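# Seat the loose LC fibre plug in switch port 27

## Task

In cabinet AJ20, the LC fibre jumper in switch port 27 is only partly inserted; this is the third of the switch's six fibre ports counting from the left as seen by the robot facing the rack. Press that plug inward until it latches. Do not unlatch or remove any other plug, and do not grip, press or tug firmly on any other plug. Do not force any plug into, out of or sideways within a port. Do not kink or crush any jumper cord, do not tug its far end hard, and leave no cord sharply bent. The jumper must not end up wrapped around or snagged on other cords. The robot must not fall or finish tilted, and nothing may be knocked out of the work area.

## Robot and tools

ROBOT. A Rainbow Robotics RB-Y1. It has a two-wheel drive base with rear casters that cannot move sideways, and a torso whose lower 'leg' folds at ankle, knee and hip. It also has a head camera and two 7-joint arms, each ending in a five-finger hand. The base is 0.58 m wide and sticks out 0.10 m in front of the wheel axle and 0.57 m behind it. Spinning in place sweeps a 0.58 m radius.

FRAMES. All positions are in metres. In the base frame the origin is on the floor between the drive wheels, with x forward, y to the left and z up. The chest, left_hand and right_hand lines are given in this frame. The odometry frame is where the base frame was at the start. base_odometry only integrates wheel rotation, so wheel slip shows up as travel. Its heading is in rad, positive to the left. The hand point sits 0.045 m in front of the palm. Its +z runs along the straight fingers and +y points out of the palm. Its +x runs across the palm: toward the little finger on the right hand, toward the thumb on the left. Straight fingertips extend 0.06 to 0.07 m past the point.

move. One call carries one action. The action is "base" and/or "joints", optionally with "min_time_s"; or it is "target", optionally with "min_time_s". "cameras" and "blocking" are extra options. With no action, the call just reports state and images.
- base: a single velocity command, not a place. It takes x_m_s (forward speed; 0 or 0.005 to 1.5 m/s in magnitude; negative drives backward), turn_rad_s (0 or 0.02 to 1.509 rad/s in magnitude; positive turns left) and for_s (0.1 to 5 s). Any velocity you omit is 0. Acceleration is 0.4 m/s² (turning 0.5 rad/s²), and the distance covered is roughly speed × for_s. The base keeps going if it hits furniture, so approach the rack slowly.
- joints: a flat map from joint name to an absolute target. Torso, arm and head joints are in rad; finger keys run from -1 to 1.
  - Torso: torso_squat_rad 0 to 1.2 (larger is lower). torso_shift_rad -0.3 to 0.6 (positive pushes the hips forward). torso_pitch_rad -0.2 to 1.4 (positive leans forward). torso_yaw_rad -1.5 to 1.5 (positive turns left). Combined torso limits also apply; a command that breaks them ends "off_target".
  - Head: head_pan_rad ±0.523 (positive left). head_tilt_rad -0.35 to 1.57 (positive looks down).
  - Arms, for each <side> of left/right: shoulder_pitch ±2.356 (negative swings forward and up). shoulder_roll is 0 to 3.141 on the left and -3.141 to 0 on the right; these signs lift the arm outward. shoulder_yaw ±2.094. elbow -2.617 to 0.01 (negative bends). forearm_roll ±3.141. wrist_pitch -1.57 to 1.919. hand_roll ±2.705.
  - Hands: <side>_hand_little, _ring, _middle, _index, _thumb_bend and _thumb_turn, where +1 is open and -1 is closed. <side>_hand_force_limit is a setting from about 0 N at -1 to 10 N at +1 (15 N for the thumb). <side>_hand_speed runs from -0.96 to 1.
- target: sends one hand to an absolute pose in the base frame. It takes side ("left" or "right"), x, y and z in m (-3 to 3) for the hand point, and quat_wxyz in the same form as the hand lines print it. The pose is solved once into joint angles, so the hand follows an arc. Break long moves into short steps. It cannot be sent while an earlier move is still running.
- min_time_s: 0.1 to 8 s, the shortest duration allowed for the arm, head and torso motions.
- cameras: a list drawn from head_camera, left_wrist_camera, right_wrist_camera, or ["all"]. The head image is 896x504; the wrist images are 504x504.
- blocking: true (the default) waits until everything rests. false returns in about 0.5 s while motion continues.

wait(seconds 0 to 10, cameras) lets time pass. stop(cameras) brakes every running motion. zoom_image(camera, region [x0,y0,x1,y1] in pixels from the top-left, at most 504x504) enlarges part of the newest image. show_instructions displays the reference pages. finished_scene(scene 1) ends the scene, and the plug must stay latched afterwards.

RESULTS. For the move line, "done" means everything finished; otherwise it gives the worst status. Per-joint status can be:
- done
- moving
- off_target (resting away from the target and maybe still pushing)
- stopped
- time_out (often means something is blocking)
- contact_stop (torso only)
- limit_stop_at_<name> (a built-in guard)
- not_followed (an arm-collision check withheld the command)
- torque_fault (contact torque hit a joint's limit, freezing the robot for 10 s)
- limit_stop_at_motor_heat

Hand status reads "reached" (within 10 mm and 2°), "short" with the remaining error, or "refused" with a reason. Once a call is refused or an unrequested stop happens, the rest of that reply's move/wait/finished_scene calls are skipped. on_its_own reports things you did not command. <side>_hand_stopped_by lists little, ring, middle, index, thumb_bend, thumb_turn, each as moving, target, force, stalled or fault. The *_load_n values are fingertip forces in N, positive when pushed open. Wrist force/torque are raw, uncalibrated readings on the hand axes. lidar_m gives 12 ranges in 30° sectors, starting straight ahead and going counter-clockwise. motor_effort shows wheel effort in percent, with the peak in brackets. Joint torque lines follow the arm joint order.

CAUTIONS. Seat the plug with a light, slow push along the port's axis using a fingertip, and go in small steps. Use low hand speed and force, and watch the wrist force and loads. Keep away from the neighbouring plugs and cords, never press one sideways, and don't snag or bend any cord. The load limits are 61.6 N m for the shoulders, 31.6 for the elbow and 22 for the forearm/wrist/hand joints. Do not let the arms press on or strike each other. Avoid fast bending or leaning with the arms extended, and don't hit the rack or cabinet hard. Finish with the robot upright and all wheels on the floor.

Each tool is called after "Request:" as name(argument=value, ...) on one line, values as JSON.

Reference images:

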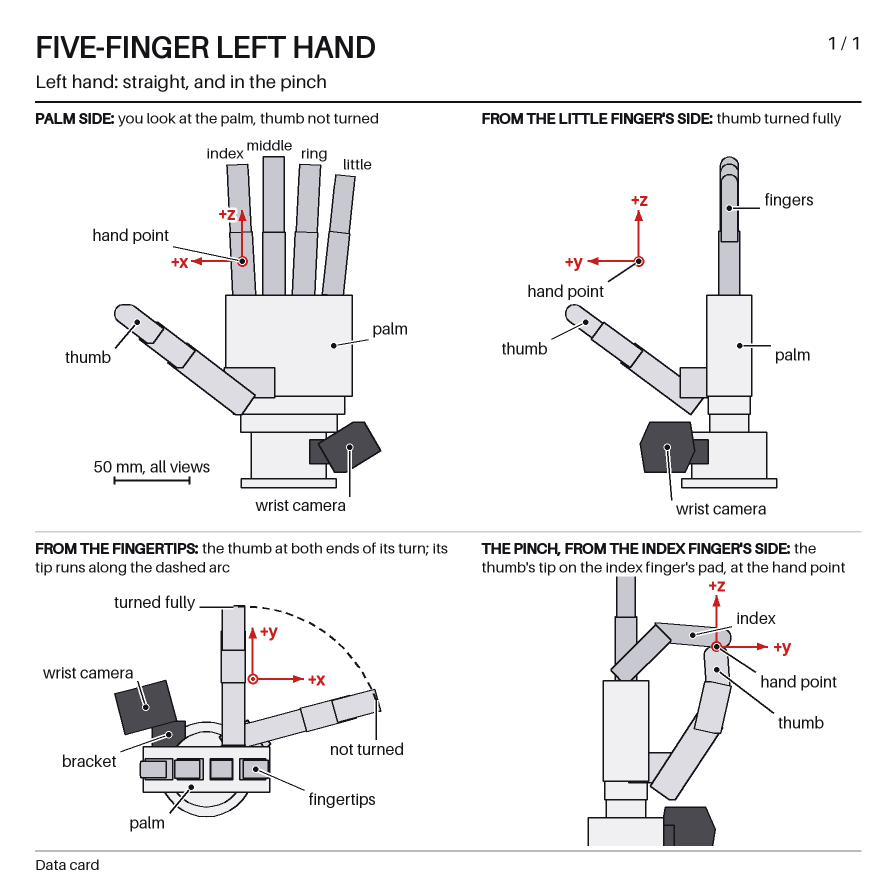

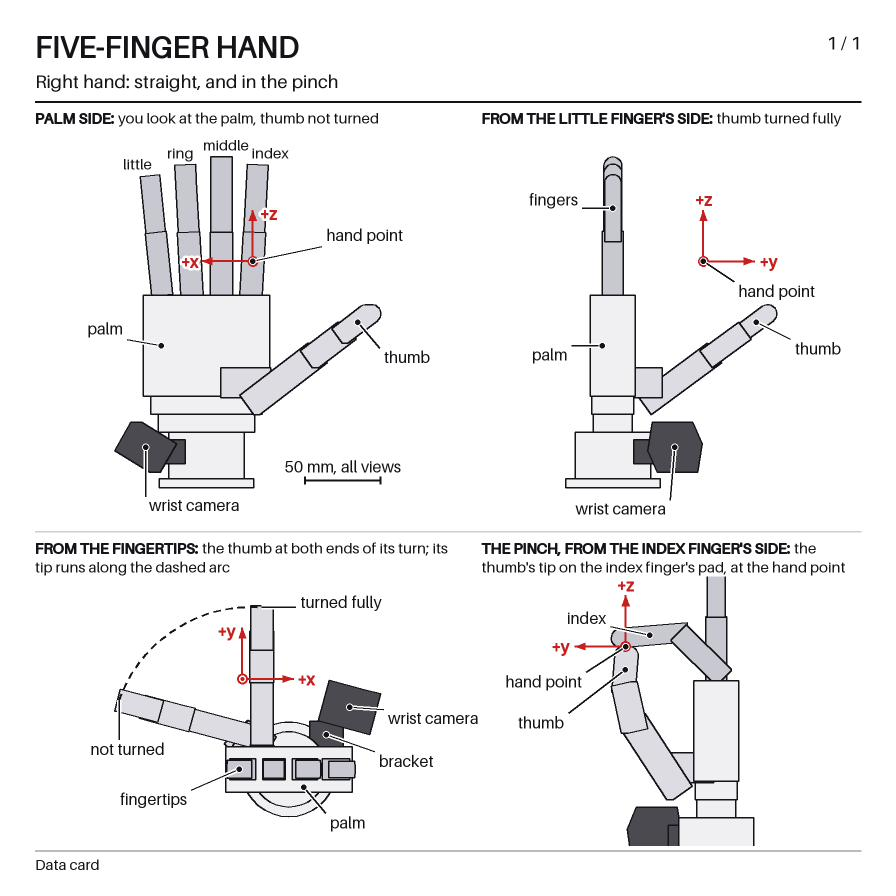

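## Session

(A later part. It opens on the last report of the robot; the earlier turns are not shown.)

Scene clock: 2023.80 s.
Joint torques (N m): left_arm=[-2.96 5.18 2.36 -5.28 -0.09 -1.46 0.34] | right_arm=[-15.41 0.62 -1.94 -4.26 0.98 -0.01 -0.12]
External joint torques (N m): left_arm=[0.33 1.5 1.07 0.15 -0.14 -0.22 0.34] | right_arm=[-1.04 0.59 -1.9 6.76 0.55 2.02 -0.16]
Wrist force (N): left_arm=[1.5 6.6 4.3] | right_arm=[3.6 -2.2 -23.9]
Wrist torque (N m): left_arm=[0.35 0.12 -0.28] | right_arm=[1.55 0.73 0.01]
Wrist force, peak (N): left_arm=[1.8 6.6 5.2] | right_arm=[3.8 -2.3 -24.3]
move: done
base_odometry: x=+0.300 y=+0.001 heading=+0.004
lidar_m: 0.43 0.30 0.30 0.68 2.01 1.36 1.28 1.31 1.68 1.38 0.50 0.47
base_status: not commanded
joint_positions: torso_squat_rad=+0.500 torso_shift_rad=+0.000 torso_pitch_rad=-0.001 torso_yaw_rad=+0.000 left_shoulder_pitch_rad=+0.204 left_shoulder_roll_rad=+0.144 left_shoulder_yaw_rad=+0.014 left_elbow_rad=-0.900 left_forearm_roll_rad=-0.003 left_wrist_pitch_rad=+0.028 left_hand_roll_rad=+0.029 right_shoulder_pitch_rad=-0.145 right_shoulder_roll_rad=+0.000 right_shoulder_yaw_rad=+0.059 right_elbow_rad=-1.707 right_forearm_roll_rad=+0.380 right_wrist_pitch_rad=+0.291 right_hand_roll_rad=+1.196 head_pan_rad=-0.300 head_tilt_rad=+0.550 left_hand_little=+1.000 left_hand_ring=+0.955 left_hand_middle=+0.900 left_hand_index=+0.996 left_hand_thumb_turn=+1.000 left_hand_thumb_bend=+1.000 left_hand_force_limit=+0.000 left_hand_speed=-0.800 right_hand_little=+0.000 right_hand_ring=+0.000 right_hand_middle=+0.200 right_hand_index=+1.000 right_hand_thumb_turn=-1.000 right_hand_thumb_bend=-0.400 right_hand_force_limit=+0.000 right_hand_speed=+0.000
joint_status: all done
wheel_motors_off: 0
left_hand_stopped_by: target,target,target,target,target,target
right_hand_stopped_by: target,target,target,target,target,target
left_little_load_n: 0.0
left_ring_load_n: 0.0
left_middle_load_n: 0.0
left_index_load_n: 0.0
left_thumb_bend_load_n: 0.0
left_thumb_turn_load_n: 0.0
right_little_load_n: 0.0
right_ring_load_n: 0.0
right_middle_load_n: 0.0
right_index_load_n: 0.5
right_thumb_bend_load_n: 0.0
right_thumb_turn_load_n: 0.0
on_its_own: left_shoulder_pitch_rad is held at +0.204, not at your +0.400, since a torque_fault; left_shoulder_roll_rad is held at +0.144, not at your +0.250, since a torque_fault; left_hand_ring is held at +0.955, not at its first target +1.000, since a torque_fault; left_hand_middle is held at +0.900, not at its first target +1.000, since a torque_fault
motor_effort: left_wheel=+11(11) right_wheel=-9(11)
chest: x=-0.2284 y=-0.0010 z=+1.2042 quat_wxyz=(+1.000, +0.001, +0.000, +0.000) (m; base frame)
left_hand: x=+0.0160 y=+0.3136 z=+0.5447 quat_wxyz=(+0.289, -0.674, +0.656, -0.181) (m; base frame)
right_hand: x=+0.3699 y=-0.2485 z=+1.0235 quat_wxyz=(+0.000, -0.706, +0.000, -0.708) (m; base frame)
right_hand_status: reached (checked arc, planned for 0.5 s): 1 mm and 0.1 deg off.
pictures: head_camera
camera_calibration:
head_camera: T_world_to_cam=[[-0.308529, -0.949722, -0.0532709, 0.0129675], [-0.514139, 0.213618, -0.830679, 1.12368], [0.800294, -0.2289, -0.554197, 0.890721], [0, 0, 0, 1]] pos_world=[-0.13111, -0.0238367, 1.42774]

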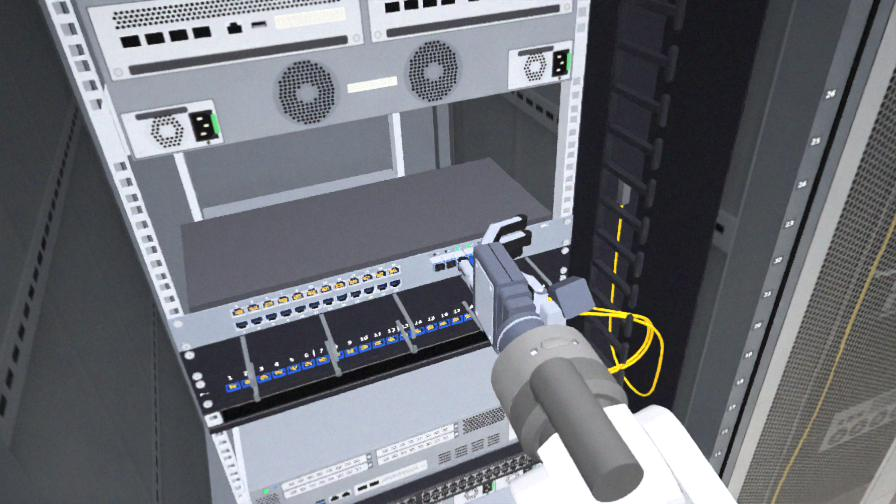

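LED 27 is green. Backing off to check.

Request:
move(target={"side":"right","x":0.364,"y":-0.249,"z":1.026,"quat_wxyz":[0.0,0.7071,0.0,0.7071]}, min_time_s=0.6)

Request:
move(target={"side":"right","x":0.325,"y":-0.249,"z":1.055,"quat_wxyz":[0.0,0.7071,0.0,0.7071]}, min_time_s=1.0)

Request:
move(base={"x_m_s":-0.15,"for_s":2.0}, cameras=["head_camera"])

Request:
zoom_image(camera="head_camera", region=[390, 130, 450, 190])

Scene clock: 2034.40 s.
Joint torques (N m): left_arm=[-2.85 4.73 1.97 -5.35 0.01 -1.22 0.39] | right_arm=[-12.8 -0.4 1.99 -9.92 0.23 -1.82 0.26]
External joint torques (N m): left_arm=[0.43 1.05 0.68 0.07 -0.04 0.01 0.39] | right_arm=[1.23 -0.49 2.08 1.08 -0.22 0.21 0.23]
Wrist force (N): left_arm=[1.4 6.4 5.1] | right_arm=[-5.0 -0.3 1.2]
Wrist torque (N m): left_arm=[0.27 0.16 -0.31] | right_arm=[-0.12 0.38 -0.33]
Wrist force, peak (N): left_arm=[1.5 6.6 5.2] | right_arm=[3.7 -2.3 -24.2]
move: done
base_odometry: x=+0.300 y=+0.001 heading=+0.004
lidar_m: 0.43 0.31 0.30 0.69 2.00 1.37 1.28 1.31 1.69 1.37 0.50 0.47
base_status: not commanded
joint_positions: torso_squat_rad=+0.500 torso_shift_rad=+0.000 torso_pitch_rad=+0.000 torso_yaw_rad=+0.000 left_shoulder_pitch_rad=+0.204 left_shoulder_roll_rad=+0.144 left_shoulder_yaw_rad=+0.014 left_elbow_rad=-0.900 left_forearm_roll_rad=-0.003 left_wrist_pitch_rad=+0.028 left_hand_roll_rad=+0.029 right_shoulder_pitch_rad=-0.127 right_shoulder_roll_rad=-0.004 right_shoulder_yaw_rad=+0.070 right_elbow_rad=-1.741 right_forearm_roll_rad=+0.376 right_wrist_pitch_rad=+0.310 right_hand_roll_rad=+1.197 head_pan_rad=-0.300 head_tilt_rad=+0.550 left_hand_little=+1.000 left_hand_ring=+0.955 left_hand_middle=+0.900 left_hand_index=+0.996 left_hand_thumb_turn=+1.000 left_hand_thumb_bend=+1.000 left_hand_force_limit=+0.000 left_hand_speed=-0.800 right_hand_little=+0.000 right_hand_ring=+0.000 right_hand_middle=+0.200 right_hand_index=+1.000 right_hand_thumb_turn=-1.000 right_hand_thumb_bend=-0.400 right_hand_force_limit=+0.000 right_hand_speed=+0.000
joint_status: all done
wheel_motors_off: 0
left_hand_stopped_by: target,target,target,target,target,target
right_hand_stopped_by: target,target,target,target,target,target
left_little_load_n: 0.0
left_ring_load_n: 0.0
left_middle_load_n: 0.0
left_index_load_n: 0.0
left_thumb_bend_load_n: 0.0
left_thumb_turn_load_n: 0.0
right_little_load_n: 0.0
right_ring_load_n: 0.0
right_middle_load_n: 0.0
right_index_load_n: 0.0
right_thumb_bend_load_n: 0.0
right_thumb_turn_load_n: 0.0
on_its_own: left_shoulder_pitch_rad is held at +0.204, not at your +0.400, since a torque_fault; left_shoulder_roll_rad is held at +0.144, not at your +0.250, since a torque_fault; left_hand_ring is held at +0.955, not at its first target +1.000, since a torque_fault; left_hand_middle is held at +0.900, not at its first target +1.000, since a torque_fault
motor_effort: left_wheel=+11(11) right_wheel=-9(10)
chest: x=-0.2282 y=-0.0010 z=+1.2042 quat_wxyz=(+1.000, +0.001, +0.000, +0.000) (m; base frame)
left_hand: x=+0.0161 y=+0.3136 z=+0.5446 quat_wxyz=(+0.289, -0.674, +0.656, -0.180) (m; base frame)
right_hand: x=+0.3645 y=-0.2489 z=+1.0262 quat_wxyz=(+0.000, -0.707, +0.000, -0.707) (m; base frame)
right_hand_status: reached (checked arc, planned for 0.6 s): 1 mm and 0.1 deg off.
pictures: none

Scene clock: 2035.73 s.
Joint torques (N m): left_arm=[-2.84 4.84 2.3 -5.19 0.09 -1.41 0.38] | right_arm=[-10.76 -0.29 1.88 -9.72 0.45 -1.99 0.11]
External joint torques (N m): left_arm=[0.44 1.15 1.01 0.23 0.04 -0.17 0.38] | right_arm=[1.02 -0.66 2.34 1.01 -0.07 0.06 0.08]
Wrist force (N): left_arm=[1.6 6.4 5.4] | right_arm=[-4.8 0.0 1.3]
Wrist torque (N m): left_arm=[0.27 0.15 -0.28] | right_arm=[-0.08 0.34 -0.32]
Wrist force, peak (N): left_arm=[1.6 6.4 5.4] | right_arm=[9.0 -0.6 6.4]
move: done
base_odometry: x=+0.300 y=+0.001 heading=+0.004
lidar_m: 0.43 0.31 0.29 0.67 2.01 1.36 1.28 1.31 1.69 1.38 0.50 0.46
base_status: not commanded
joint_positions: torso_squat_rad=+0.500 torso_shift_rad=+0.000 torso_pitch_rad=+0.000 torso_yaw_rad=+0.000 left_shoulder_pitch_rad=+0.204 left_shoulder_roll_rad=+0.144 left_shoulder_yaw_rad=+0.014 left_elbow_rad=-0.900 left_forearm_roll_rad=-0.003 left_wrist_pitch_rad=+0.028 left_hand_roll_rad=+0.029 right_shoulder_pitch_rad=-0.012 right_shoulder_roll_rad=-0.037 right_shoulder_yaw_rad=+0.141 right_elbow_rad=-1.987 right_forearm_roll_rad=+0.339 right_wrist_pitch_rad=+0.448 right_hand_roll_rad=+1.226 head_pan_rad=-0.300 head_tilt_rad=+0.550 left_hand_little=+1.000 left_hand_ring=+0.955 left_hand_middle=+0.900 left_hand_index=+0.996 left_hand_thumb_turn=+1.000 left_hand_thumb_bend=+1.000 left_hand_force_limit=+0.000 left_hand_speed=-0.800 right_hand_little=+0.000 right_hand_ring=+0.000 right_hand_middle=+0.200 right_hand_index=+1.000 right_hand_thumb_turn=-1.000 right_hand_thumb_bend=-0.400 right_hand_force_limit=+0.000 right_hand_speed=+0.000
joint_status: all done
wheel_motors_off: 0
left_hand_stopped_by: target,target,target,target,target,target
right_hand_stopped_by: target,target,target,target,target,target
left_little_load_n: 0.0
left_ring_load_n: 0.0
left_middle_load_n: 0.0
left_index_load_n: 0.0
left_thumb_bend_load_n: 0.0
left_thumb_turn_load_n: 0.0
right_little_load_n: 0.0
right_ring_load_n: 0.0
right_middle_load_n: 0.0
right_index_load_n: 0.0
right_thumb_bend_load_n: 0.0
right_thumb_turn_load_n: 0.0
on_its_own: left_shoulder_pitch_rad is held at +0.204, not at your +0.400, since a torque_fault; left_shoulder_roll_rad is held at +0.144, not at your +0.250, since a torque_fault; left_hand_ring is held at +0.955, not at its first target +1.000, since a torque_fault; left_hand_middle is held at +0.900, not at its first target +1.000, since a torque_fault
motor_effort: left_wheel=+11(11) right_wheel=-9(10)
chest: x=-0.2282 y=-0.0010 z=+1.2042 quat_wxyz=(+1.000, +0.001, +0.000, +0.000) (m; base frame)
left_hand: x=+0.0161 y=+0.3136 z=+0.5446 quat_wxyz=(+0.289, -0.674, +0.656, -0.180) (m; base frame)
right_hand: x=+0.3256 y=-0.2486 z=+1.0549 quat_wxyz=(+0.000, -0.706, +0.000, -0.708) (m; base frame)
right_hand_status: reached (checked arc, planned for 1.0 s): 1 mm and 0.1 deg off.
pictures: none

Scene clock: 2039.03 s.
Joint torques (N m): left_arm=[-3.43 4.62 2.56 -5.18 0.01 -1.39 0.31] | right_arm=[-11.57 0.38 1.4 -9.37 0.55 -2.15 0.23]
External joint torques (N m): left_arm=[-0.16 0.94 1.27 0.24 -0.04 -0.15 0.31] | right_arm=[0.22 0.01 1.86 1.37 0.04 -0.09 0.19]
Wrist force (N): left_arm=[1.7 6.4 4.8] | right_arm=[-4.8 0.3 1.4]
Wrist torque (N m): left_arm=[0.29 0.14 -0.29] | right_arm=[-0.03 0.35 -0.31]
Wrist force, peak (N): left_arm=[1.9 7.0 4.6] | right_arm=[-5.1 -0.1 1.6]
move: done
base_odometry: x=+0.000 y=-0.001 heading=+0.006
lidar_m: 0.72 0.55 0.69 1.57 1.54 1.05 0.98 1.01 1.29 2.92 0.82 0.74
base_status: done (sent for 2 of 2 s)
joint_positions: torso_squat_rad=+0.500 torso_shift_rad=+0.000 torso_pitch_rad=+0.000 torso_yaw_rad=+0.000 left_shoulder_pitch_rad=+0.204 left_shoulder_roll_rad=+0.144 left_shoulder_yaw_rad=+0.014 left_elbow_rad=-0.900 left_forearm_roll_rad=-0.003 left_wrist_pitch_rad=+0.028 left_hand_roll_rad=+0.029 right_shoulder_pitch_rad=-0.011 right_shoulder_roll_rad=-0.037 right_shoulder_yaw_rad=+0.141 right_elbow_rad=-1.988 right_forearm_roll_rad=+0.339 right_wrist_pitch_rad=+0.448 right_hand_roll_rad=+1.226 head_pan_rad=-0.300 head_tilt_rad=+0.550 left_hand_little=+1.000 left_hand_ring=+0.955 left_hand_middle=+0.900 left_hand_index=+0.996 left_hand_thumb_turn=+1.000 left_hand_thumb_bend=+1.000 left_hand_force_limit=+0.000 left_hand_speed=-0.800 right_hand_little=+0.000 right_hand_ring=+0.000 right_hand_middle=+0.200 right_hand_index=+1.000 right_hand_thumb_turn=-1.000 right_hand_thumb_bend=-0.400 right_hand_force_limit=+0.000 right_hand_speed=+0.000
joint_status: not commanded
wheel_motors_off: 0
left_hand_stopped_by: target,target,target,target,target,target
right_hand_stopped_by: target,target,target,target,target,target
left_little_load_n: 0.0
left_ring_load_n: 0.0
left_middle_load_n: 0.0
left_index_load_n: 0.0
left_thumb_bend_load_n: 0.0
left_thumb_turn_load_n: 0.0
right_little_load_n: 0.0
right_ring_load_n: 0.0
right_middle_load_n: 0.0
right_index_load_n: 0.0
right_thumb_bend_load_n: 0.0
right_thumb_turn_load_n: 0.0
on_its_own: left_shoulder_pitch_rad is held at +0.204, not at your +0.400, since a torque_fault; left_shoulder_roll_rad is held at +0.144, not at your +0.250, since a torque_fault; left_hand_ring is held at +0.955, not at its first target +1.000, since a torque_fault; left_hand_middle is held at +0.900, not at its first target +1.000, since a torque_fault
motor_effort: left_wheel=+17(29) right_wheel=-14(24)
chest: x=-0.2281 y=-0.0010 z=+1.2042 quat_wxyz=(+1.000, +0.001, +0.000, +0.000) (m; base frame)
left_hand: x=+0.0160 y=+0.3136 z=+0.5445 quat_wxyz=(+0.289, -0.674, +0.656, -0.180) (m; base frame)
right_hand: x=+0.3256 y=-0.2486 z=+1.0547 quat_wxyz=(+0.000, -0.706, +0.000, -0.708) (m; base frame)
pictures: head_camera
camera_calibration:
head_camera: T_world_to_cam=[[-0.308561, -0.94972, -0.0531143, 0.0128894], [-0.514563, 0.213622, -0.830416, 1.12342], [0.800009, -0.228903, -0.554606, 0.890811], [0, 0, 0, 1]] pos_world=[-0.130608, -0.0238367, 1.42764]

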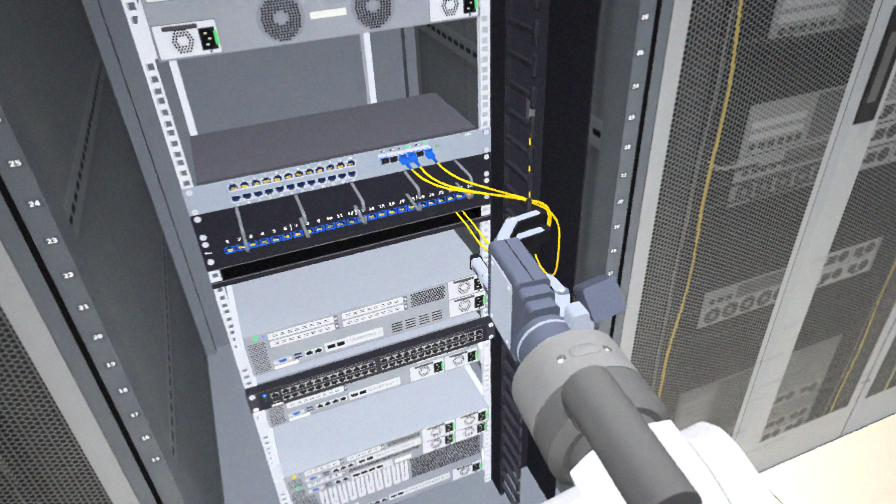

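Scaled by 8.400 from the camera's 896x504 image, which has a finer 1280x720 frame.

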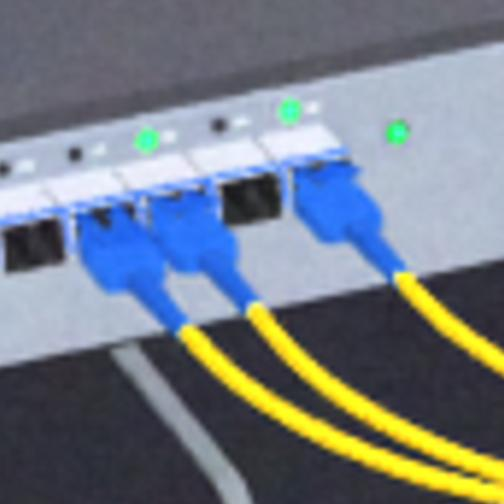

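Request:
move(base={"x_m_s":0.15,"for_s":2.0})

Request:
move(target={"side":"right","x":0.345,"y":-0.250,"z":1.030,"quat_wxyz":[0.0,0.7071,0.0,0.7071]}, min_time_s=1.0, cameras=["head_camera"])

Request:
zoom_image(camera="head_camera", region=[442, 238, 492, 288])

Scene clock: 2079.27 s.
Joint torques (N m): left_arm=[-3.13 4.54 2.13 -5.32 0.1 -1.29 0.28] | right_arm=[-11.62 0.02 1.02 -9.5 0.45 -2.02 0.26]
External joint torques (N m): left_arm=[0.14 0.86 0.84 0.1 0.06 -0.05 0.28] | right_arm=[0.15 -0.36 1.47 1.24 -0.06 0.04 0.22]
Wrist force (N): left_arm=[1.6 6.4 5.4] | right_arm=[-4.8 0.1 1.3]
Wrist torque (N m): left_arm=[0.30 0.15 -0.31] | right_arm=[-0.07 0.34 -0.31]
Wrist force, peak (N): left_arm=[1.6 6.4 5.4] | right_arm=[-5.0 0.0 1.7]
move: done
base_odometry: x=+0.300 y=+0.001 heading=+0.007
lidar_m: 0.43 0.31 0.30 0.68 1.99 1.36 1.28 1.31 1.68 1.34 0.50 0.46
base_status: done (sent for 2 of 2 s)
joint_positions: torso_squat_rad=+0.500 torso_shift_rad=+0.000 torso_pitch_rad=+0.000 torso_yaw_rad=+0.000 left_shoulder_pitch_rad=+0.204 left_shoulder_roll_rad=+0.144 left_shoulder_yaw_rad=+0.014 left_elbow_rad=-0.900 left_forearm_roll_rad=-0.003 left_wrist_pitch_rad=+0.028 left_hand_roll_rad=+0.029 right_shoulder_pitch_rad=-0.011 right_shoulder_roll_rad=-0.037 right_shoulder_yaw_rad=+0.141 right_elbow_rad=-1.988 right_forearm_roll_rad=+0.339 right_wrist_pitch_rad=+0.448 right_hand_roll_rad=+1.226 head_pan_rad=-0.300 head_tilt_rad=+0.550 left_hand_little=+1.000 left_hand_ring=+0.955 left_hand_middle=+0.900 left_hand_index=+0.996 left_hand_thumb_turn=+1.000 left_hand_thumb_bend=+1.000 left_hand_force_limit=+0.000 left_hand_speed=-0.800 right_hand_little=+0.000 right_hand_ring=+0.000 right_hand_middle=+0.200 right_hand_index=+1.000 right_hand_thumb_turn=-1.000 right_hand_thumb_bend=-0.400 right_hand_force_limit=+0.000 right_hand_speed=+0.000
joint_status: not commanded
wheel_motors_off: 0
left_hand_stopped_by: target,target,target,target,target,target
right_hand_stopped_by: target,target,target,target,target,target
left_little_load_n: 0.0
left_ring_load_n: 0.0
left_middle_load_n: 0.0
left_index_load_n: 0.0
left_thumb_bend_load_n: 0.0
left_thumb_turn_load_n: 0.0
right_little_load_n: 0.0
right_ring_load_n: 0.0
right_middle_load_n: 0.0
right_index_load_n: 0.0
right_thumb_bend_load_n: 0.0
right_thumb_turn_load_n: 0.0
on_its_own: left_shoulder_pitch_rad is held at +0.204, not at your +0.400, since a torque_fault; left_shoulder_roll_rad is held at +0.144, not at your +0.250, since a torque_fault; left_hand_ring is held at +0.955, not at its first target +1.000, since a torque_fault; left_hand_middle is held at +0.900, not at its first target +1.000, since a torque_fault
motor_effort: left_wheel=+10(34) right_wheel=-10(31)
chest: x=-0.2280 y=-0.0010 z=+1.2042 quat_wxyz=(+1.000, +0.001, +0.000, +0.000) (m; base frame)
left_hand: x=+0.0160 y=+0.3136 z=+0.5445 quat_wxyz=(+0.289, -0.674, +0.656, -0.180) (m; base frame)
right_hand: x=+0.3257 y=-0.2486 z=+1.0547 quat_wxyz=(+0.000, -0.706, +0.000, -0.708) (m; base frame)
pictures: none

Scene clock: 2080.60 s.
Joint torques (N m): left_arm=[-2.84 4.77 2.18 -5.37 0.1 -1.43 0.27] | right_arm=[-14.62 1.96 -0.15 -9.05 0.65 -2.23 -0.22]
External joint torques (N m): left_arm=[0.42 1.09 0.89 0.05 0.05 -0.19 0.28] | right_arm=[-1.86 1.67 0.1 1.91 0.18 -0.19 -0.26]
Wrist force (N): left_arm=[1.5 5.8 4.6] | right_arm=[-4.6 0.0 1.6]
Wrist torque (N m): left_arm=[0.23 0.14 -0.29] | right_arm=[-0.10 0.30 -0.46]
Wrist force, peak (N): left_arm=[1.9 6.8 4.9] | right_arm=[-5.0 -0.1 1.5]
move: done
base_odometry: x=+0.300 y=+0.001 heading=+0.007
lidar_m: 0.43 0.31 0.29 0.69 2.00 1.36 1.28 1.31 1.70 1.33 0.49 0.47
base_status: not commanded
joint_positions: torso_squat_rad=+0.500 torso_shift_rad=+0.000 torso_pitch_rad=+0.000 torso_yaw_rad=+0.000 left_shoulder_pitch_rad=+0.204 left_shoulder_roll_rad=+0.144 left_shoulder_yaw_rad=+0.014 left_elbow_rad=-0.900 left_forearm_roll_rad=-0.003 left_wrist_pitch_rad=+0.028 left_hand_roll_rad=+0.029 right_shoulder_pitch_rad=-0.056 right_shoulder_roll_rad=-0.018 right_shoulder_yaw_rad=+0.104 right_elbow_rad=-1.841 right_forearm_roll_rad=+0.365 right_wrist_pitch_rad=+0.345 right_hand_roll_rad=+1.203 head_pan_rad=-0.300 head_tilt_rad=+0.550 left_hand_little=+1.000 left_hand_ring=+0.955 left_hand_middle=+0.900 left_hand_index=+0.996 left_hand_thumb_turn=+1.000 left_hand_thumb_bend=+1.000 left_hand_force_limit=+0.000 left_hand_speed=-0.800 right_hand_little=+0.000 right_hand_ring=+0.000 right_hand_middle=+0.200 right_hand_index=+1.000 right_hand_thumb_turn=-1.000 right_hand_thumb_bend=-0.400 right_hand_force_limit=+0.000 right_hand_speed=+0.000
joint_status: all done
wheel_motors_off: 0
left_hand_stopped_by: target,target,target,target,target,target
right_hand_stopped_by: target,target,target,target,target,target
left_little_load_n: -0.5
left_ring_load_n: 0.0
left_middle_load_n: 0.0
left_index_load_n: 0.0
left_thumb_bend_load_n: 0.0
left_thumb_turn_load_n: 0.0
right_little_load_n: 0.0
right_ring_load_n: 0.0
right_middle_load_n: 0.0
right_index_load_n: 0.0
right_thumb_bend_load_n: 0.0
right_thumb_turn_load_n: 0.5
on_its_own: left_shoulder_pitch_rad is held at +0.204, not at your +0.400, since a torque_fault; left_shoulder_roll_rad is held at +0.144, not at your +0.250, since a torque_fault; left_hand_ring is held at +0.955, not at its first target +1.000, since a torque_fault; left_hand_middle is held at +0.900, not at its first target +1.000, since a torque_fault
motor_effort: left_wheel=+10(11) right_wheel=-10(11)
chest: x=-0.2280 y=-0.0010 z=+1.2042 quat_wxyz=(+1.000, +0.001, +0.000, +0.000) (m; base frame)
left_hand: x=+0.0160 y=+0.3136 z=+0.5445 quat_wxyz=(+0.289, -0.674, +0.656, -0.180) (m; base frame)
right_hand: x=+0.3447 y=-0.2498 z=+1.0300 quat_wxyz=(+0.000, -0.707, +0.000, -0.707) (m; base frame)
right_hand_status: reached (checked arc, planned for 1.0 s): 0 mm and 0.1 deg off.
pictures: head_camera
camera_calibration:
head_camera: T_world_to_cam=[[-0.308576, -0.949718, -0.0530725, 0.0128589], [-0.514679, 0.213628, -0.830343, 1.12336], [0.799929, -0.228909, -0.55472, 0.890882], [0, 0, 0, 1]] pos_world=[-0.130508, -0.0238367, 1.42764]

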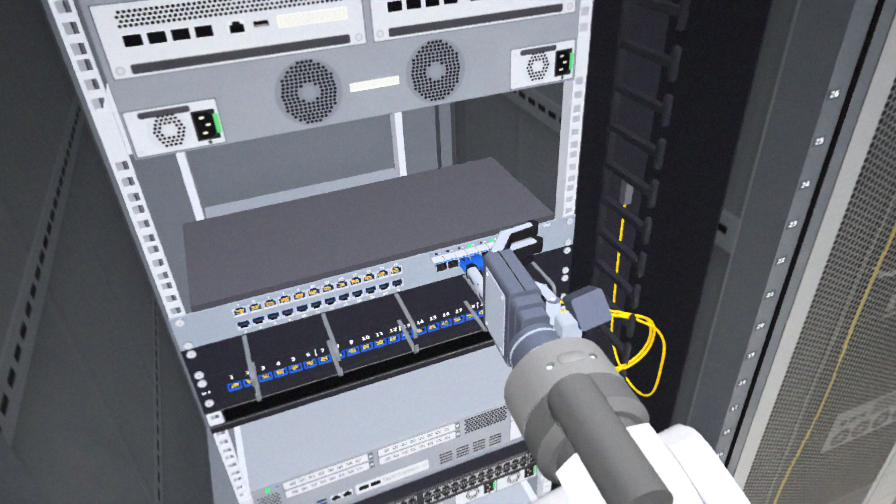

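Scaled by 10.080 from the camera's 896x504 image, which has a finer 1280x720 frame.

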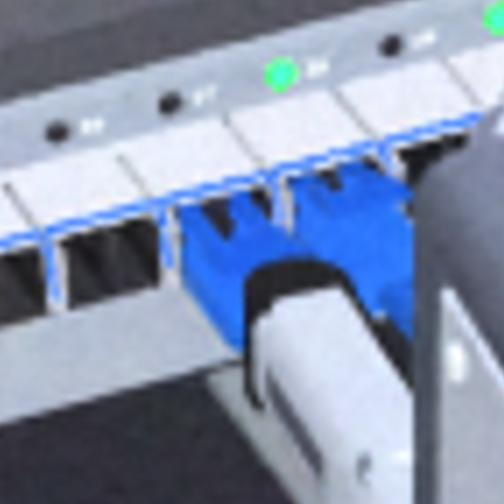

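Request:
move(target={"side":"right","x":0.362,"y":-0.251,"z":1.0250,"quat_wxyz":[0.0,0.7071,0.0,0.7071]}, min_time_s=1.0)

Request:
move(target={"side":"right","x":0.367,"y":-0.251,"z":1.0235,"quat_wxyz":[0.0,0.7071,0.0,0.7071]}, min_time_s=0.5)

Request:
move(target={"side":"right","x":0.3705,"y":-0.251,"z":1.0235,"quat_wxyz":[0.0,0.7071,0.0,0.7071]}, min_time_s=0.5, cameras=["head_camera"])

Request:
zoom_image(camera="head_camera", region=[442, 238, 492, 288])

Scene clock: 2092.07 s.
Joint torques (N m): left_arm=[-3.05 4.36 1.66 -5.47 0.15 -1.41 0.16] | right_arm=[-14.88 1.57 -0.11 -9.2 0.77 -1.88 -0.14]
External joint torques (N m): left_arm=[0.22 0.67 0.37 -0.05 0.1 -0.17 0.16] | right_arm=[-1.04 1.58 0.09 1.8 0.33 0.15 -0.18]
Wrist force (N): left_arm=[1.8 6.0 5.0] | right_arm=[-4.8 0.0 1.3]
Wrist torque (N m): left_arm=[0.21 0.11 -0.29] | right_arm=[-0.07 0.35 -0.48]
Wrist force, peak (N): left_arm=[1.4 6.5 5.5] | right_arm=[-4.9 0.1 1.5]
move: done
base_odometry: x=+0.300 y=+0.001 heading=+0.007
lidar_m: 0.43 0.31 0.30 0.68 1.99 1.37 1.27 1.31 1.69 1.34 0.50 0.47
base_status: not commanded
joint_positions: torso_squat_rad=+0.500 torso_shift_rad=+0.000 torso_pitch_rad=+0.000 torso_yaw_rad=+0.000 left_shoulder_pitch_rad=+0.204 left_shoulder_roll_rad=+0.144 left_shoulder_yaw_rad=+0.014 left_elbow_rad=-0.900 left_forearm_roll_rad=-0.003 left_wrist_pitch_rad=+0.028 left_hand_roll_rad=+0.029 right_shoulder_pitch_rad=-0.115 right_shoulder_roll_rad=-0.013 right_shoulder_yaw_rad=+0.074 right_elbow_rad=-1.752 right_forearm_roll_rad=+0.372 right_wrist_pitch_rad=+0.310 right_hand_roll_rad=+1.193 head_pan_rad=-0.300 head_tilt_rad=+0.550 left_hand_little=+1.000 left_hand_ring=+0.955 left_hand_middle=+0.900 left_hand_index=+0.996 left_hand_thumb_turn=+1.000 left_hand_thumb_bend=+1.000 left_hand_force_limit=+0.000 left_hand_speed=-0.800 right_hand_little=+0.000 right_hand_ring=+0.000 right_hand_middle=+0.200 right_hand_index=+1.000 right_hand_thumb_turn=-1.000 right_hand_thumb_bend=-0.400 right_hand_force_limit=+0.000 right_hand_speed=+0.000
joint_status: all done
wheel_motors_off: 0
left_hand_stopped_by: target,target,target,target,target,target
right_hand_stopped_by: target,target,target,target,target,target
left_little_load_n: 0.0
left_ring_load_n: 0.0
left_middle_load_n: 0.0
left_index_load_n: 0.0
left_thumb_bend_load_n: 0.0
left_thumb_turn_load_n: 0.0
right_little_load_n: 0.0
right_ring_load_n: 0.0
right_middle_load_n: 0.0
right_index_load_n: 0.0
right_thumb_bend_load_n: 0.0
right_thumb_turn_load_n: 0.5
on_its_own: left_shoulder_pitch_rad is held at +0.204, not at your +0.400, since a torque_fault; left_shoulder_roll_rad is held at +0.144, not at your +0.250, since a torque_fault; left_hand_ring is held at +0.955, not at its first target +1.000, since a torque_fault; left_hand_middle is held at +0.900, not at its first target +1.000, since a torque_fault
motor_effort: left_wheel=+11(11) right_wheel=-10(11)
chest: x=-0.2280 y=-0.0010 z=+1.2042 quat_wxyz=(+1.000, +0.001, +0.000, +0.000) (m; base frame)
left_hand: x=+0.0160 y=+0.3136 z=+0.5445 quat_wxyz=(+0.289, -0.674, +0.656, -0.180) (m; base frame)
right_hand: x=+0.3620 y=-0.2509 z=+1.0252 quat_wxyz=(+0.000, -0.707, +0.000, -0.707) (m; base frame)
right_hand_status: reached (checked arc, planned for 1.0 s): 0 mm and 0.0 deg off.
pictures: none

Scene clock: 2092.90 s.
Joint torques (N m): left_arm=[-3.3 4.78 2.08 -5.3 0.03 -1.36 0.31] | right_arm=[-13.91 0.33 -0.59 -6.75 0.63 -1.07 -0.22]
External joint torques (N m): left_arm=[-0.02 1.09 0.8 0.12 -0.02 -0.12 0.31] | right_arm=[0.25 0.41 -0.41 4.26 0.19 0.96 -0.25]
Wrist force (N): left_arm=[1.3 6.2 5.0] | right_arm=[-0.9 -0.3 -6.6]
Wrist torque (N m): left_arm=[0.27 0.20 -0.32] | right_arm=[0.42 0.54 -0.26]
Wrist force, peak (N): left_arm=[1.5 6.6 5.2] | right_arm=[-0.6 -0.2 -8.1]
move: done
base_odometry: x=+0.300 y=+0.001 heading=+0.007
lidar_m: 0.43 0.31 0.30 0.68 2.00 1.37 1.27 1.30 1.69 1.33 0.50 0.47
base_status: not commanded
joint_positions: torso_squat_rad=+0.500 torso_shift_rad=+0.000 torso_pitch_rad=+0.000 torso_yaw_rad=+0.000 left_shoulder_pitch_rad=+0.204 left_shoulder_roll_rad=+0.144 left_shoulder_yaw_rad=+0.014 left_elbow_rad=-0.900 left_forearm_roll_rad=-0.003 left_wrist_pitch_rad=+0.028 left_hand_roll_rad=+0.029 right_shoulder_pitch_rad=-0.133 right_shoulder_roll_rad=-0.011 right_shoulder_yaw_rad=+0.066 right_elbow_rad=-1.726 right_forearm_roll_rad=+0.375 right_wrist_pitch_rad=+0.300 right_hand_roll_rad=+1.191 head_pan_rad=-0.300 head_tilt_rad=+0.550 left_hand_little=+1.000 left_hand_ring=+0.955 left_hand_middle=+0.900 left_hand_index=+0.996 left_hand_thumb_turn=+1.000 left_hand_thumb_bend=+1.000 left_hand_force_limit=+0.000 left_hand_speed=-0.800 right_hand_little=+0.000 right_hand_ring=+0.000 right_hand_middle=+0.200 right_hand_index=+1.000 right_hand_thumb_turn=-1.000 right_hand_thumb_bend=-0.400 right_hand_force_limit=+0.000 right_hand_speed=+0.000
joint_status: all done
wheel_motors_off: 0
left_hand_stopped_by: target,target,target,target,target,target
right_hand_stopped_by: target,target,target,target,target,target
left_little_load_n: 0.0
left_ring_load_n: 0.0
left_middle_load_n: 0.0
left_index_load_n: 0.0
left_thumb_bend_load_n: 0.0
left_thumb_turn_load_n: 0.0
right_little_load_n: 0.0
right_ring_load_n: 0.0
right_middle_load_n: 0.0
right_index_load_n: 0.0
right_thumb_bend_load_n: -0.5
right_thumb_turn_load_n: 0.0
on_its_own: left_shoulder_pitch_rad is held at +0.204, not at your +0.400, since a torque_fault; left_shoulder_roll_rad is held at +0.144, not at your +0.250, since a torque_fault; left_hand_ring is held at +0.955, not at its first target +1.000, since a torque_fault; left_hand_middle is held at +0.900, not at its first target +1.000, since a torque_fault
motor_effort: left_wheel=+10(11) right_wheel=-10(10)
chest: x=-0.2281 y=-0.0010 z=+1.2042 quat_wxyz=(+1.000, +0.001, +0.000, +0.000) (m; base frame)
left_hand: x=+0.0160 y=+0.3136 z=+0.5445 quat_wxyz=(+0.289, -0.674, +0.656, -0.180) (m; base frame)
right_hand: x=+0.3668 y=-0.2507 z=+1.0243 quat_wxyz=(+0.000, -0.707, +0.000, -0.708) (m; base frame)
right_hand_status: reached (checked arc, planned for 0.5 s): 1 mm and 0.1 deg off.
pictures: none

Scene clock: 2093.73 s.
Joint torques (N m): left_arm=[-3.15 4.83 2.05 -5.38 -0.04 -1.38 0.33] | right_arm=[-18.31 -0.54 -1.94 -5.28 0.76 -1.11 -0.14]
External joint torques (N m): left_arm=[0.14 1.15 0.76 0.04 -0.09 -0.14 0.33] | right_arm=[-3.92 -0.41 -1.77 5.74 0.33 0.92 -0.18]
Wrist force (N): left_arm=[1.7 6.2 4.8] | right_arm=[1.6 -2.4 -28.8]
Wrist torque (N m): left_arm=[0.27 0.10 -0.30] | right_arm=[1.86 0.56 -0.09]
Wrist force, peak (N): left_arm=[1.6 6.3 5.2] | right_arm=[1.9 -2.5 -30.5]
move: done
base_odometry: x=+0.300 y=+0.001 heading=+0.007
lidar_m: 0.43 0.31 0.30 0.69 1.99 1.36 1.28 1.31 1.69 1.34 0.50 0.47
base_status: not commanded
joint_positions: torso_squat_rad=+0.500 torso_shift_rad=+0.000 torso_pitch_rad=-0.001 torso_yaw_rad=+0.000 left_shoulder_pitch_rad=+0.204 left_shoulder_roll_rad=+0.144 left_shoulder_yaw_rad=+0.014 left_elbow_rad=-0.900 left_forearm_roll_rad=-0.003 left_wrist_pitch_rad=+0.028 left_hand_roll_rad=+0.029 right_shoulder_pitch_rad=-0.146 right_shoulder_roll_rad=-0.010 right_shoulder_yaw_rad=+0.061 right_elbow_rad=-1.710 right_forearm_roll_rad=+0.376 right_wrist_pitch_rad=+0.296 right_hand_roll_rad=+1.190 head_pan_rad=-0.300 head_tilt_rad=+0.550 left_hand_little=+1.000 left_hand_ring=+0.955 left_hand_middle=+0.900 left_hand_index=+0.996 left_hand_thumb_turn=+1.000 left_hand_thumb_bend=+1.000 left_hand_force_limit=+0.000 left_hand_speed=-0.800 right_hand_little=+0.000 right_hand_ring=+0.000 right_hand_middle=+0.200 right_hand_index=+1.000 right_hand_thumb_turn=-1.000 right_hand_thumb_bend=-0.400 right_hand_force_limit=+0.000 right_hand_speed=+0.000
joint_status: all done
wheel_motors_off: 0
left_hand_stopped_by: target,target,target,target,target,target
right_hand_stopped_by: target,target,target,target,target,target
left_little_load_n: 0.0
left_ring_load_n: 0.0
left_middle_load_n: 0.0
left_index_load_n: -0.5
left_thumb_bend_load_n: 0.0
left_thumb_turn_load_n: 0.0
right_little_load_n: 0.0
right_ring_load_n: 0.0
right_middle_load_n: 0.0
right_index_load_n: 0.0
right_thumb_bend_load_n: 0.0
right_thumb_turn_load_n: 0.0
on_its_own: left_shoulder_pitch_rad is held at +0.204, not at your +0.400, since a torque_fault; left_shoulder_roll_rad is held at +0.144, not at your +0.250, since a torque_fault; left_hand_ring is held at +0.955, not at its first target +1.000, since a torque_fault; left_hand_middle is held at +0.900, not at its first target +1.000, since a torque_fault
motor_effort: left_wheel=+10(11) right_wheel=-7(10)
chest: x=-0.2285 y=-0.0010 z=+1.2042 quat_wxyz=(+1.000, +0.001, +0.000, +0.000) (m; base frame)
left_hand: x=+0.0160 y=+0.3136 z=+0.5447 quat_wxyz=(+0.289, -0.674, +0.656, -0.181) (m; base frame)
right_hand: x=+0.3699 y=-0.2506 z=+1.0242 quat_wxyz=(+0.000, -0.707, +0.000, -0.708) (m; base frame)
right_hand_status: reached (checked arc, planned for 0.5 s): 1 mm and 0.1 deg off.
pictures: head_camera
camera_calibration:
head_camera: T_world_to_cam=[[-0.308525, -0.949723, -0.0532743, 0.0129731], [-0.514073, 0.2136, -0.830725, 1.12375], [0.800338, -0.228912, -0.554128, 0.890628], [0, 0, 0, 1]] pos_world=[-0.131111, -0.0238366, 1.42774]

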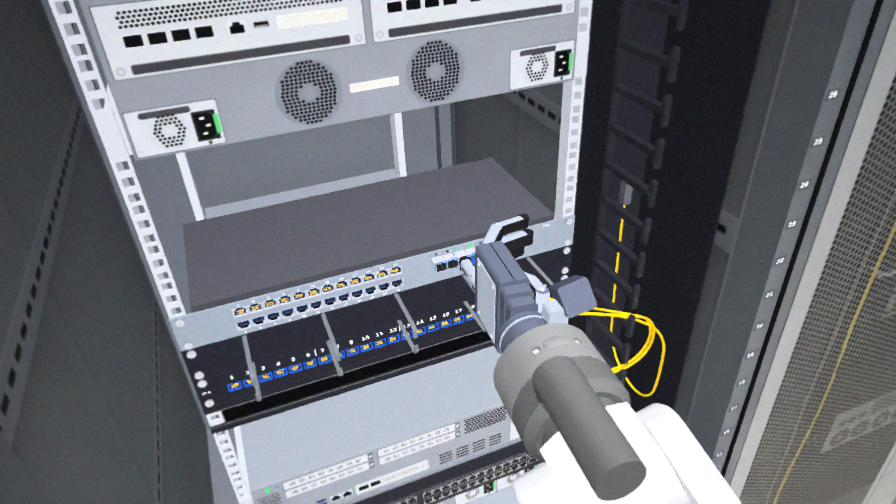

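Scaled by 10.080 from the camera's 896x504 image, which has a finer 1280x720 frame.

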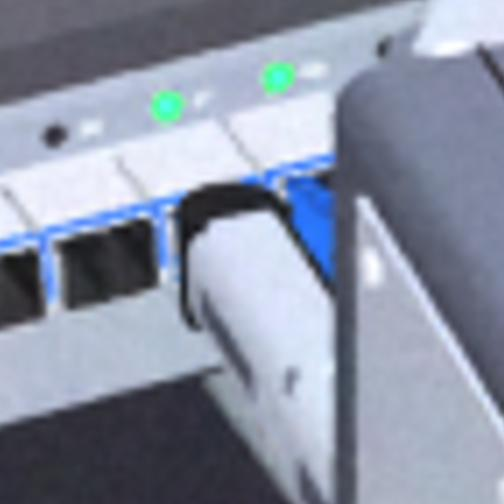

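Request:
move(target={"side":"right","x":0.3680,"y":-0.251,"z":1.0250,"quat_wxyz":[0.0,0.7071,0.0,0.7071]}, min_time_s=0.5, cameras=["head_camera"])

Request:
zoom_image(camera="head_camera", region=[442, 238, 492, 288])

Scene clock: 2110.40 s.
Joint torques (N m): left_arm=[-2.85 4.67 2.43 -5.47 0.11 -1.43 0.39] | right_arm=[-15.03 -1.64 1.56 -8.5 0.34 -1.28 0.25]
External joint torques (N m): left_arm=[0.44 0.99 1.15 -0.05 0.07 -0.19 0.39] | right_arm=[-0.76 -1.51 1.75 2.51 -0.1 0.74 0.22]
Wrist force (N): left_arm=[1.7 6.3 4.5] | right_arm=[-2.9 -1.0 -10.9]
Wrist torque (N m): left_arm=[0.29 0.11 -0.29] | right_arm=[0.77 0.40 -0.18]
Wrist force, peak (N): left_arm=[1.5 6.5 5.1] | right_arm=[1.7 -2.2 -29.2]
move: done
base_odometry: x=+0.300 y=+0.001 heading=+0.007
lidar_m: 0.43 0.30 0.30 0.69 1.99 1.35 1.27 1.31 1.69 1.33 0.50 0.47
base_status: not commanded
joint_positions: torso_squat_rad=+0.500 torso_shift_rad=+0.000 torso_pitch_rad=-0.001 torso_yaw_rad=+0.000 left_shoulder_pitch_rad=+0.204 left_shoulder_roll_rad=+0.144 left_shoulder_yaw_rad=+0.014 left_elbow_rad=-0.900 left_forearm_roll_rad=-0.003 left_wrist_pitch_rad=+0.028 left_hand_roll_rad=+0.029 right_shoulder_pitch_rad=-0.140 right_shoulder_roll_rad=-0.011 right_shoulder_yaw_rad=+0.064 right_elbow_rad=-1.722 right_forearm_roll_rad=+0.374 right_wrist_pitch_rad=+0.304 right_hand_roll_rad=+1.191 head_pan_rad=-0.300 head_tilt_rad=+0.550 left_hand_little=+1.000 left_hand_ring=+0.955 left_hand_middle=+0.900 left_hand_index=+0.996 left_hand_thumb_turn=+1.000 left_hand_thumb_bend=+1.000 left_hand_force_limit=+0.000 left_hand_speed=-0.800 right_hand_little=+0.000 right_hand_ring=+0.000 right_hand_middle=+0.200 right_hand_index=+1.000 right_hand_thumb_turn=-1.000 right_hand_thumb_bend=-0.400 right_hand_force_limit=+0.000 right_hand_speed=+0.000
joint_status: all done
wheel_motors_off: 0
left_hand_stopped_by: target,target,target,target,target,target
right_hand_stopped_by: target,target,target,target,target,target
left_little_load_n: 0.0
left_ring_load_n: 0.0
left_middle_load_n: 0.0
left_index_load_n: 0.0
left_thumb_bend_load_n: 0.0
left_thumb_turn_load_n: 0.0
right_little_load_n: 0.0
right_ring_load_n: 0.0
right_middle_load_n: 0.0
right_index_load_n: 0.0
right_thumb_bend_load_n: 0.5
right_thumb_turn_load_n: 0.0
on_its_own: left_shoulder_pitch_rad is held at +0.204, not at your +0.400, since a torque_fault; left_shoulder_roll_rad is held at +0.144, not at your +0.250, since a torque_fault; left_hand_ring is held at +0.955, not at its first target +1.000, since a torque_fault; left_hand_middle is held at +0.900, not at its first target +1.000, since a torque_fault
motor_effort: left_wheel=+10(11) right_wheel=-7(9)
chest: x=-0.2284 y=-0.0010 z=+1.2042 quat_wxyz=(+1.000, +0.001, +0.000, +0.000) (m; base frame)
left_hand: x=+0.0160 y=+0.3136 z=+0.5446 quat_wxyz=(+0.289, -0.674, +0.656, -0.181) (m; base frame)
right_hand: x=+0.3681 y=-0.2508 z=+1.0253 quat_wxyz=(+0.000, -0.707, +0.000, -0.707) (m; base frame)
right_hand_status: reached (checked arc, planned for 0.5 s): 0 mm and 0.1 deg off.
pictures: head_camera
camera_calibration:
head_camera: T_world_to_cam=[[-0.308529, -0.949722, -0.0532709, 0.0129675], [-0.514139, 0.213618, -0.830679, 1.12368], [0.800294, -0.2289, -0.554197, 0.890721], [0, 0, 0, 1]] pos_world=[-0.13111, -0.0238367, 1.42774]

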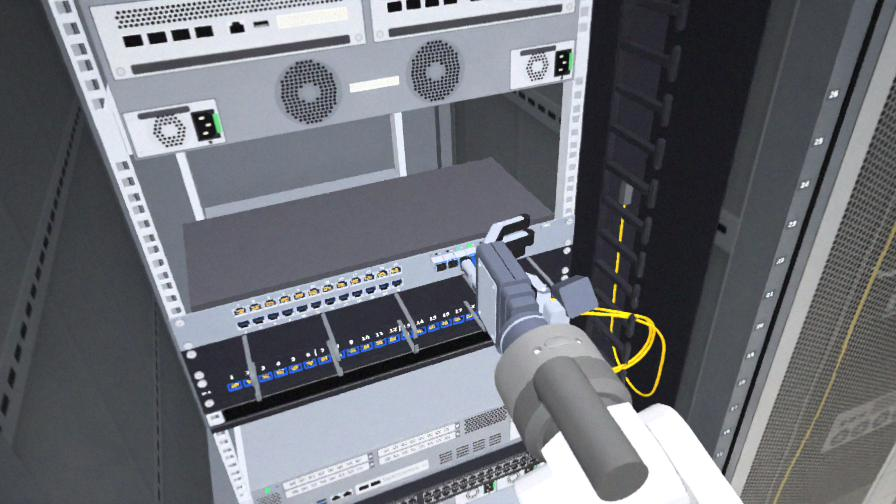

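Scaled by 10.080 from the camera's 896x504 image, which has a finer 1280x720 frame.

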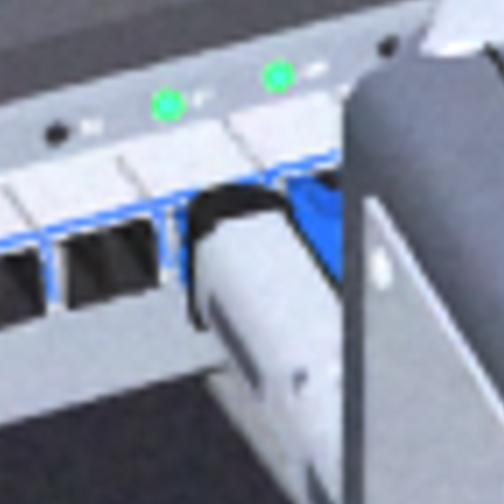

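Request:
move(target={"side":"right","x":0.3665,"y":-0.251,"z":1.0265,"quat_wxyz":[0.0,0.7071,0.0,0.7071]}, min_time_s=0.5, cameras=["head_camera"])

Request:
zoom_image(camera="head_camera", region=[442, 238, 492, 288])

Scene clock: 2115.53 s.
Joint torques (N m): left_arm=[-3.41 4.59 2.15 -5.21 -0.05 -1.43 0.27] | right_arm=[-12.79 -1.03 1.73 -9.69 0.35 -1.58 0.21]
External joint torques (N m): left_arm=[-0.13 0.9 0.86 0.21 -0.1 -0.2 0.27] | right_arm=[1.4 -0.91 1.95 1.31 -0.1 0.45 0.17]
Wrist force (N): left_arm=[2.1 6.2 4.8] | right_arm=[-4.7 0.0 0.9]
Wrist torque (N m): left_arm=[0.27 0.03 -0.27] | right_arm=[-0.05 0.36 -0.30]
Wrist force, peak (N): left_arm=[1.5 7.2 4.6] | right_arm=[-3.0 -1.1 -10.9]
move: done
base_odometry: x=+0.300 y=+0.001 heading=+0.007
lidar_m: 0.43 0.30 0.30 0.68 2.00 1.36 1.28 1.31 1.69 1.33 0.50 0.47
base_status: not commanded
joint_positions: torso_squat_rad=+0.500 torso_shift_rad=+0.000 torso_pitch_rad=+0.000 torso_yaw_rad=+0.000 left_shoulder_pitch_rad=+0.204 left_shoulder_roll_rad=+0.144 left_shoulder_yaw_rad=+0.014 left_elbow_rad=-0.900 left_forearm_roll_rad=-0.003 left_wrist_pitch_rad=+0.028 left_hand_roll_rad=+0.029 right_shoulder_pitch_rad=-0.135 right_shoulder_roll_rad=-0.013 right_shoulder_yaw_rad=+0.068 right_elbow_rad=-1.734 right_forearm_roll_rad=+0.372 right_wrist_pitch_rad=+0.311 right_hand_roll_rad=+1.192 head_pan_rad=-0.300 head_tilt_rad=+0.550 left_hand_little=+1.000 left_hand_ring=+0.955 left_hand_middle=+0.900 left_hand_index=+0.996 left_hand_thumb_turn=+1.000 left_hand_thumb_bend=+1.000 left_hand_force_limit=+0.000 left_hand_speed=-0.800 right_hand_little=+0.000 right_hand_ring=+0.000 right_hand_middle=+0.200 right_hand_index=+1.000 right_hand_thumb_turn=-1.000 right_hand_thumb_bend=-0.400 right_hand_force_limit=+0.000 right_hand_speed=+0.000
joint_status: all done
wheel_motors_off: 0
left_hand_stopped_by: target,target,target,target,target,target
right_hand_stopped_by: target,target,target,target,target,target
left_little_load_n: 0.0
left_ring_load_n: 0.0
left_middle_load_n: 0.0
left_index_load_n: 0.0
left_thumb_bend_load_n: 0.0
left_thumb_turn_load_n: -0.5
right_little_load_n: 0.0
right_ring_load_n: 0.0
right_middle_load_n: 0.0
right_index_load_n: 0.0
right_thumb_bend_load_n: 0.0
right_thumb_turn_load_n: 0.0
on_its_own: left_shoulder_pitch_rad is held at +0.204, not at your +0.400, since a torque_fault; left_shoulder_roll_rad is held at +0.144, not at your +0.250, since a torque_fault; left_hand_ring is held at +0.955, not at its first target +1.000, since a torque_fault; left_hand_middle is held at +0.900, not at its first target +1.000, since a torque_fault
motor_effort: left_wheel=+10(11) right_wheel=-7(8)
chest: x=-0.2282 y=-0.0010 z=+1.2042 quat_wxyz=(+1.000, +0.001, +0.000, +0.000) (m; base frame)
left_hand: x=+0.0160 y=+0.3136 z=+0.5446 quat_wxyz=(+0.289, -0.674, +0.656, -0.180) (m; base frame)
right_hand: x=+0.3668 y=-0.2509 z=+1.0268 quat_wxyz=(+0.000, -0.707, +0.000, -0.707) (m; base frame)
right_hand_status: reached (checked arc, planned for 0.5 s): 0 mm and 0.0 deg off.
pictures: head_camera
camera_calibration:
head_camera: T_world_to_cam=[[-0.308529, -0.949726, -0.0532047, 0.0129606], [-0.514264, 0.213596, -0.830608, 1.12363], [0.800214, -0.228905, -0.55431, 0.890576], [0, 0, 0, 1]] pos_world=[-0.13081, -0.0238366, 1.42764]

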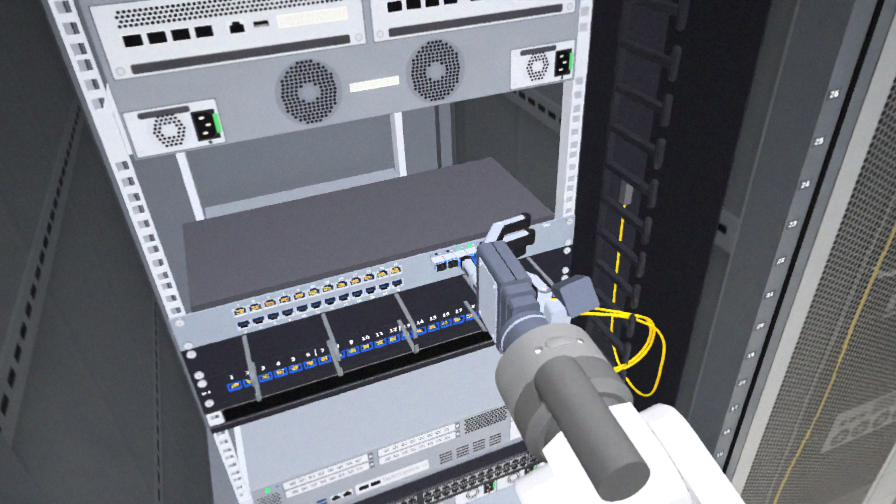

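Scaled by 10.080 from the camera's 896x504 image, which has a finer 1280x720 frame.

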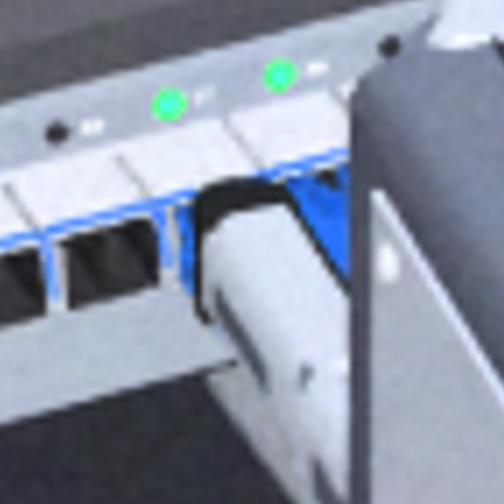

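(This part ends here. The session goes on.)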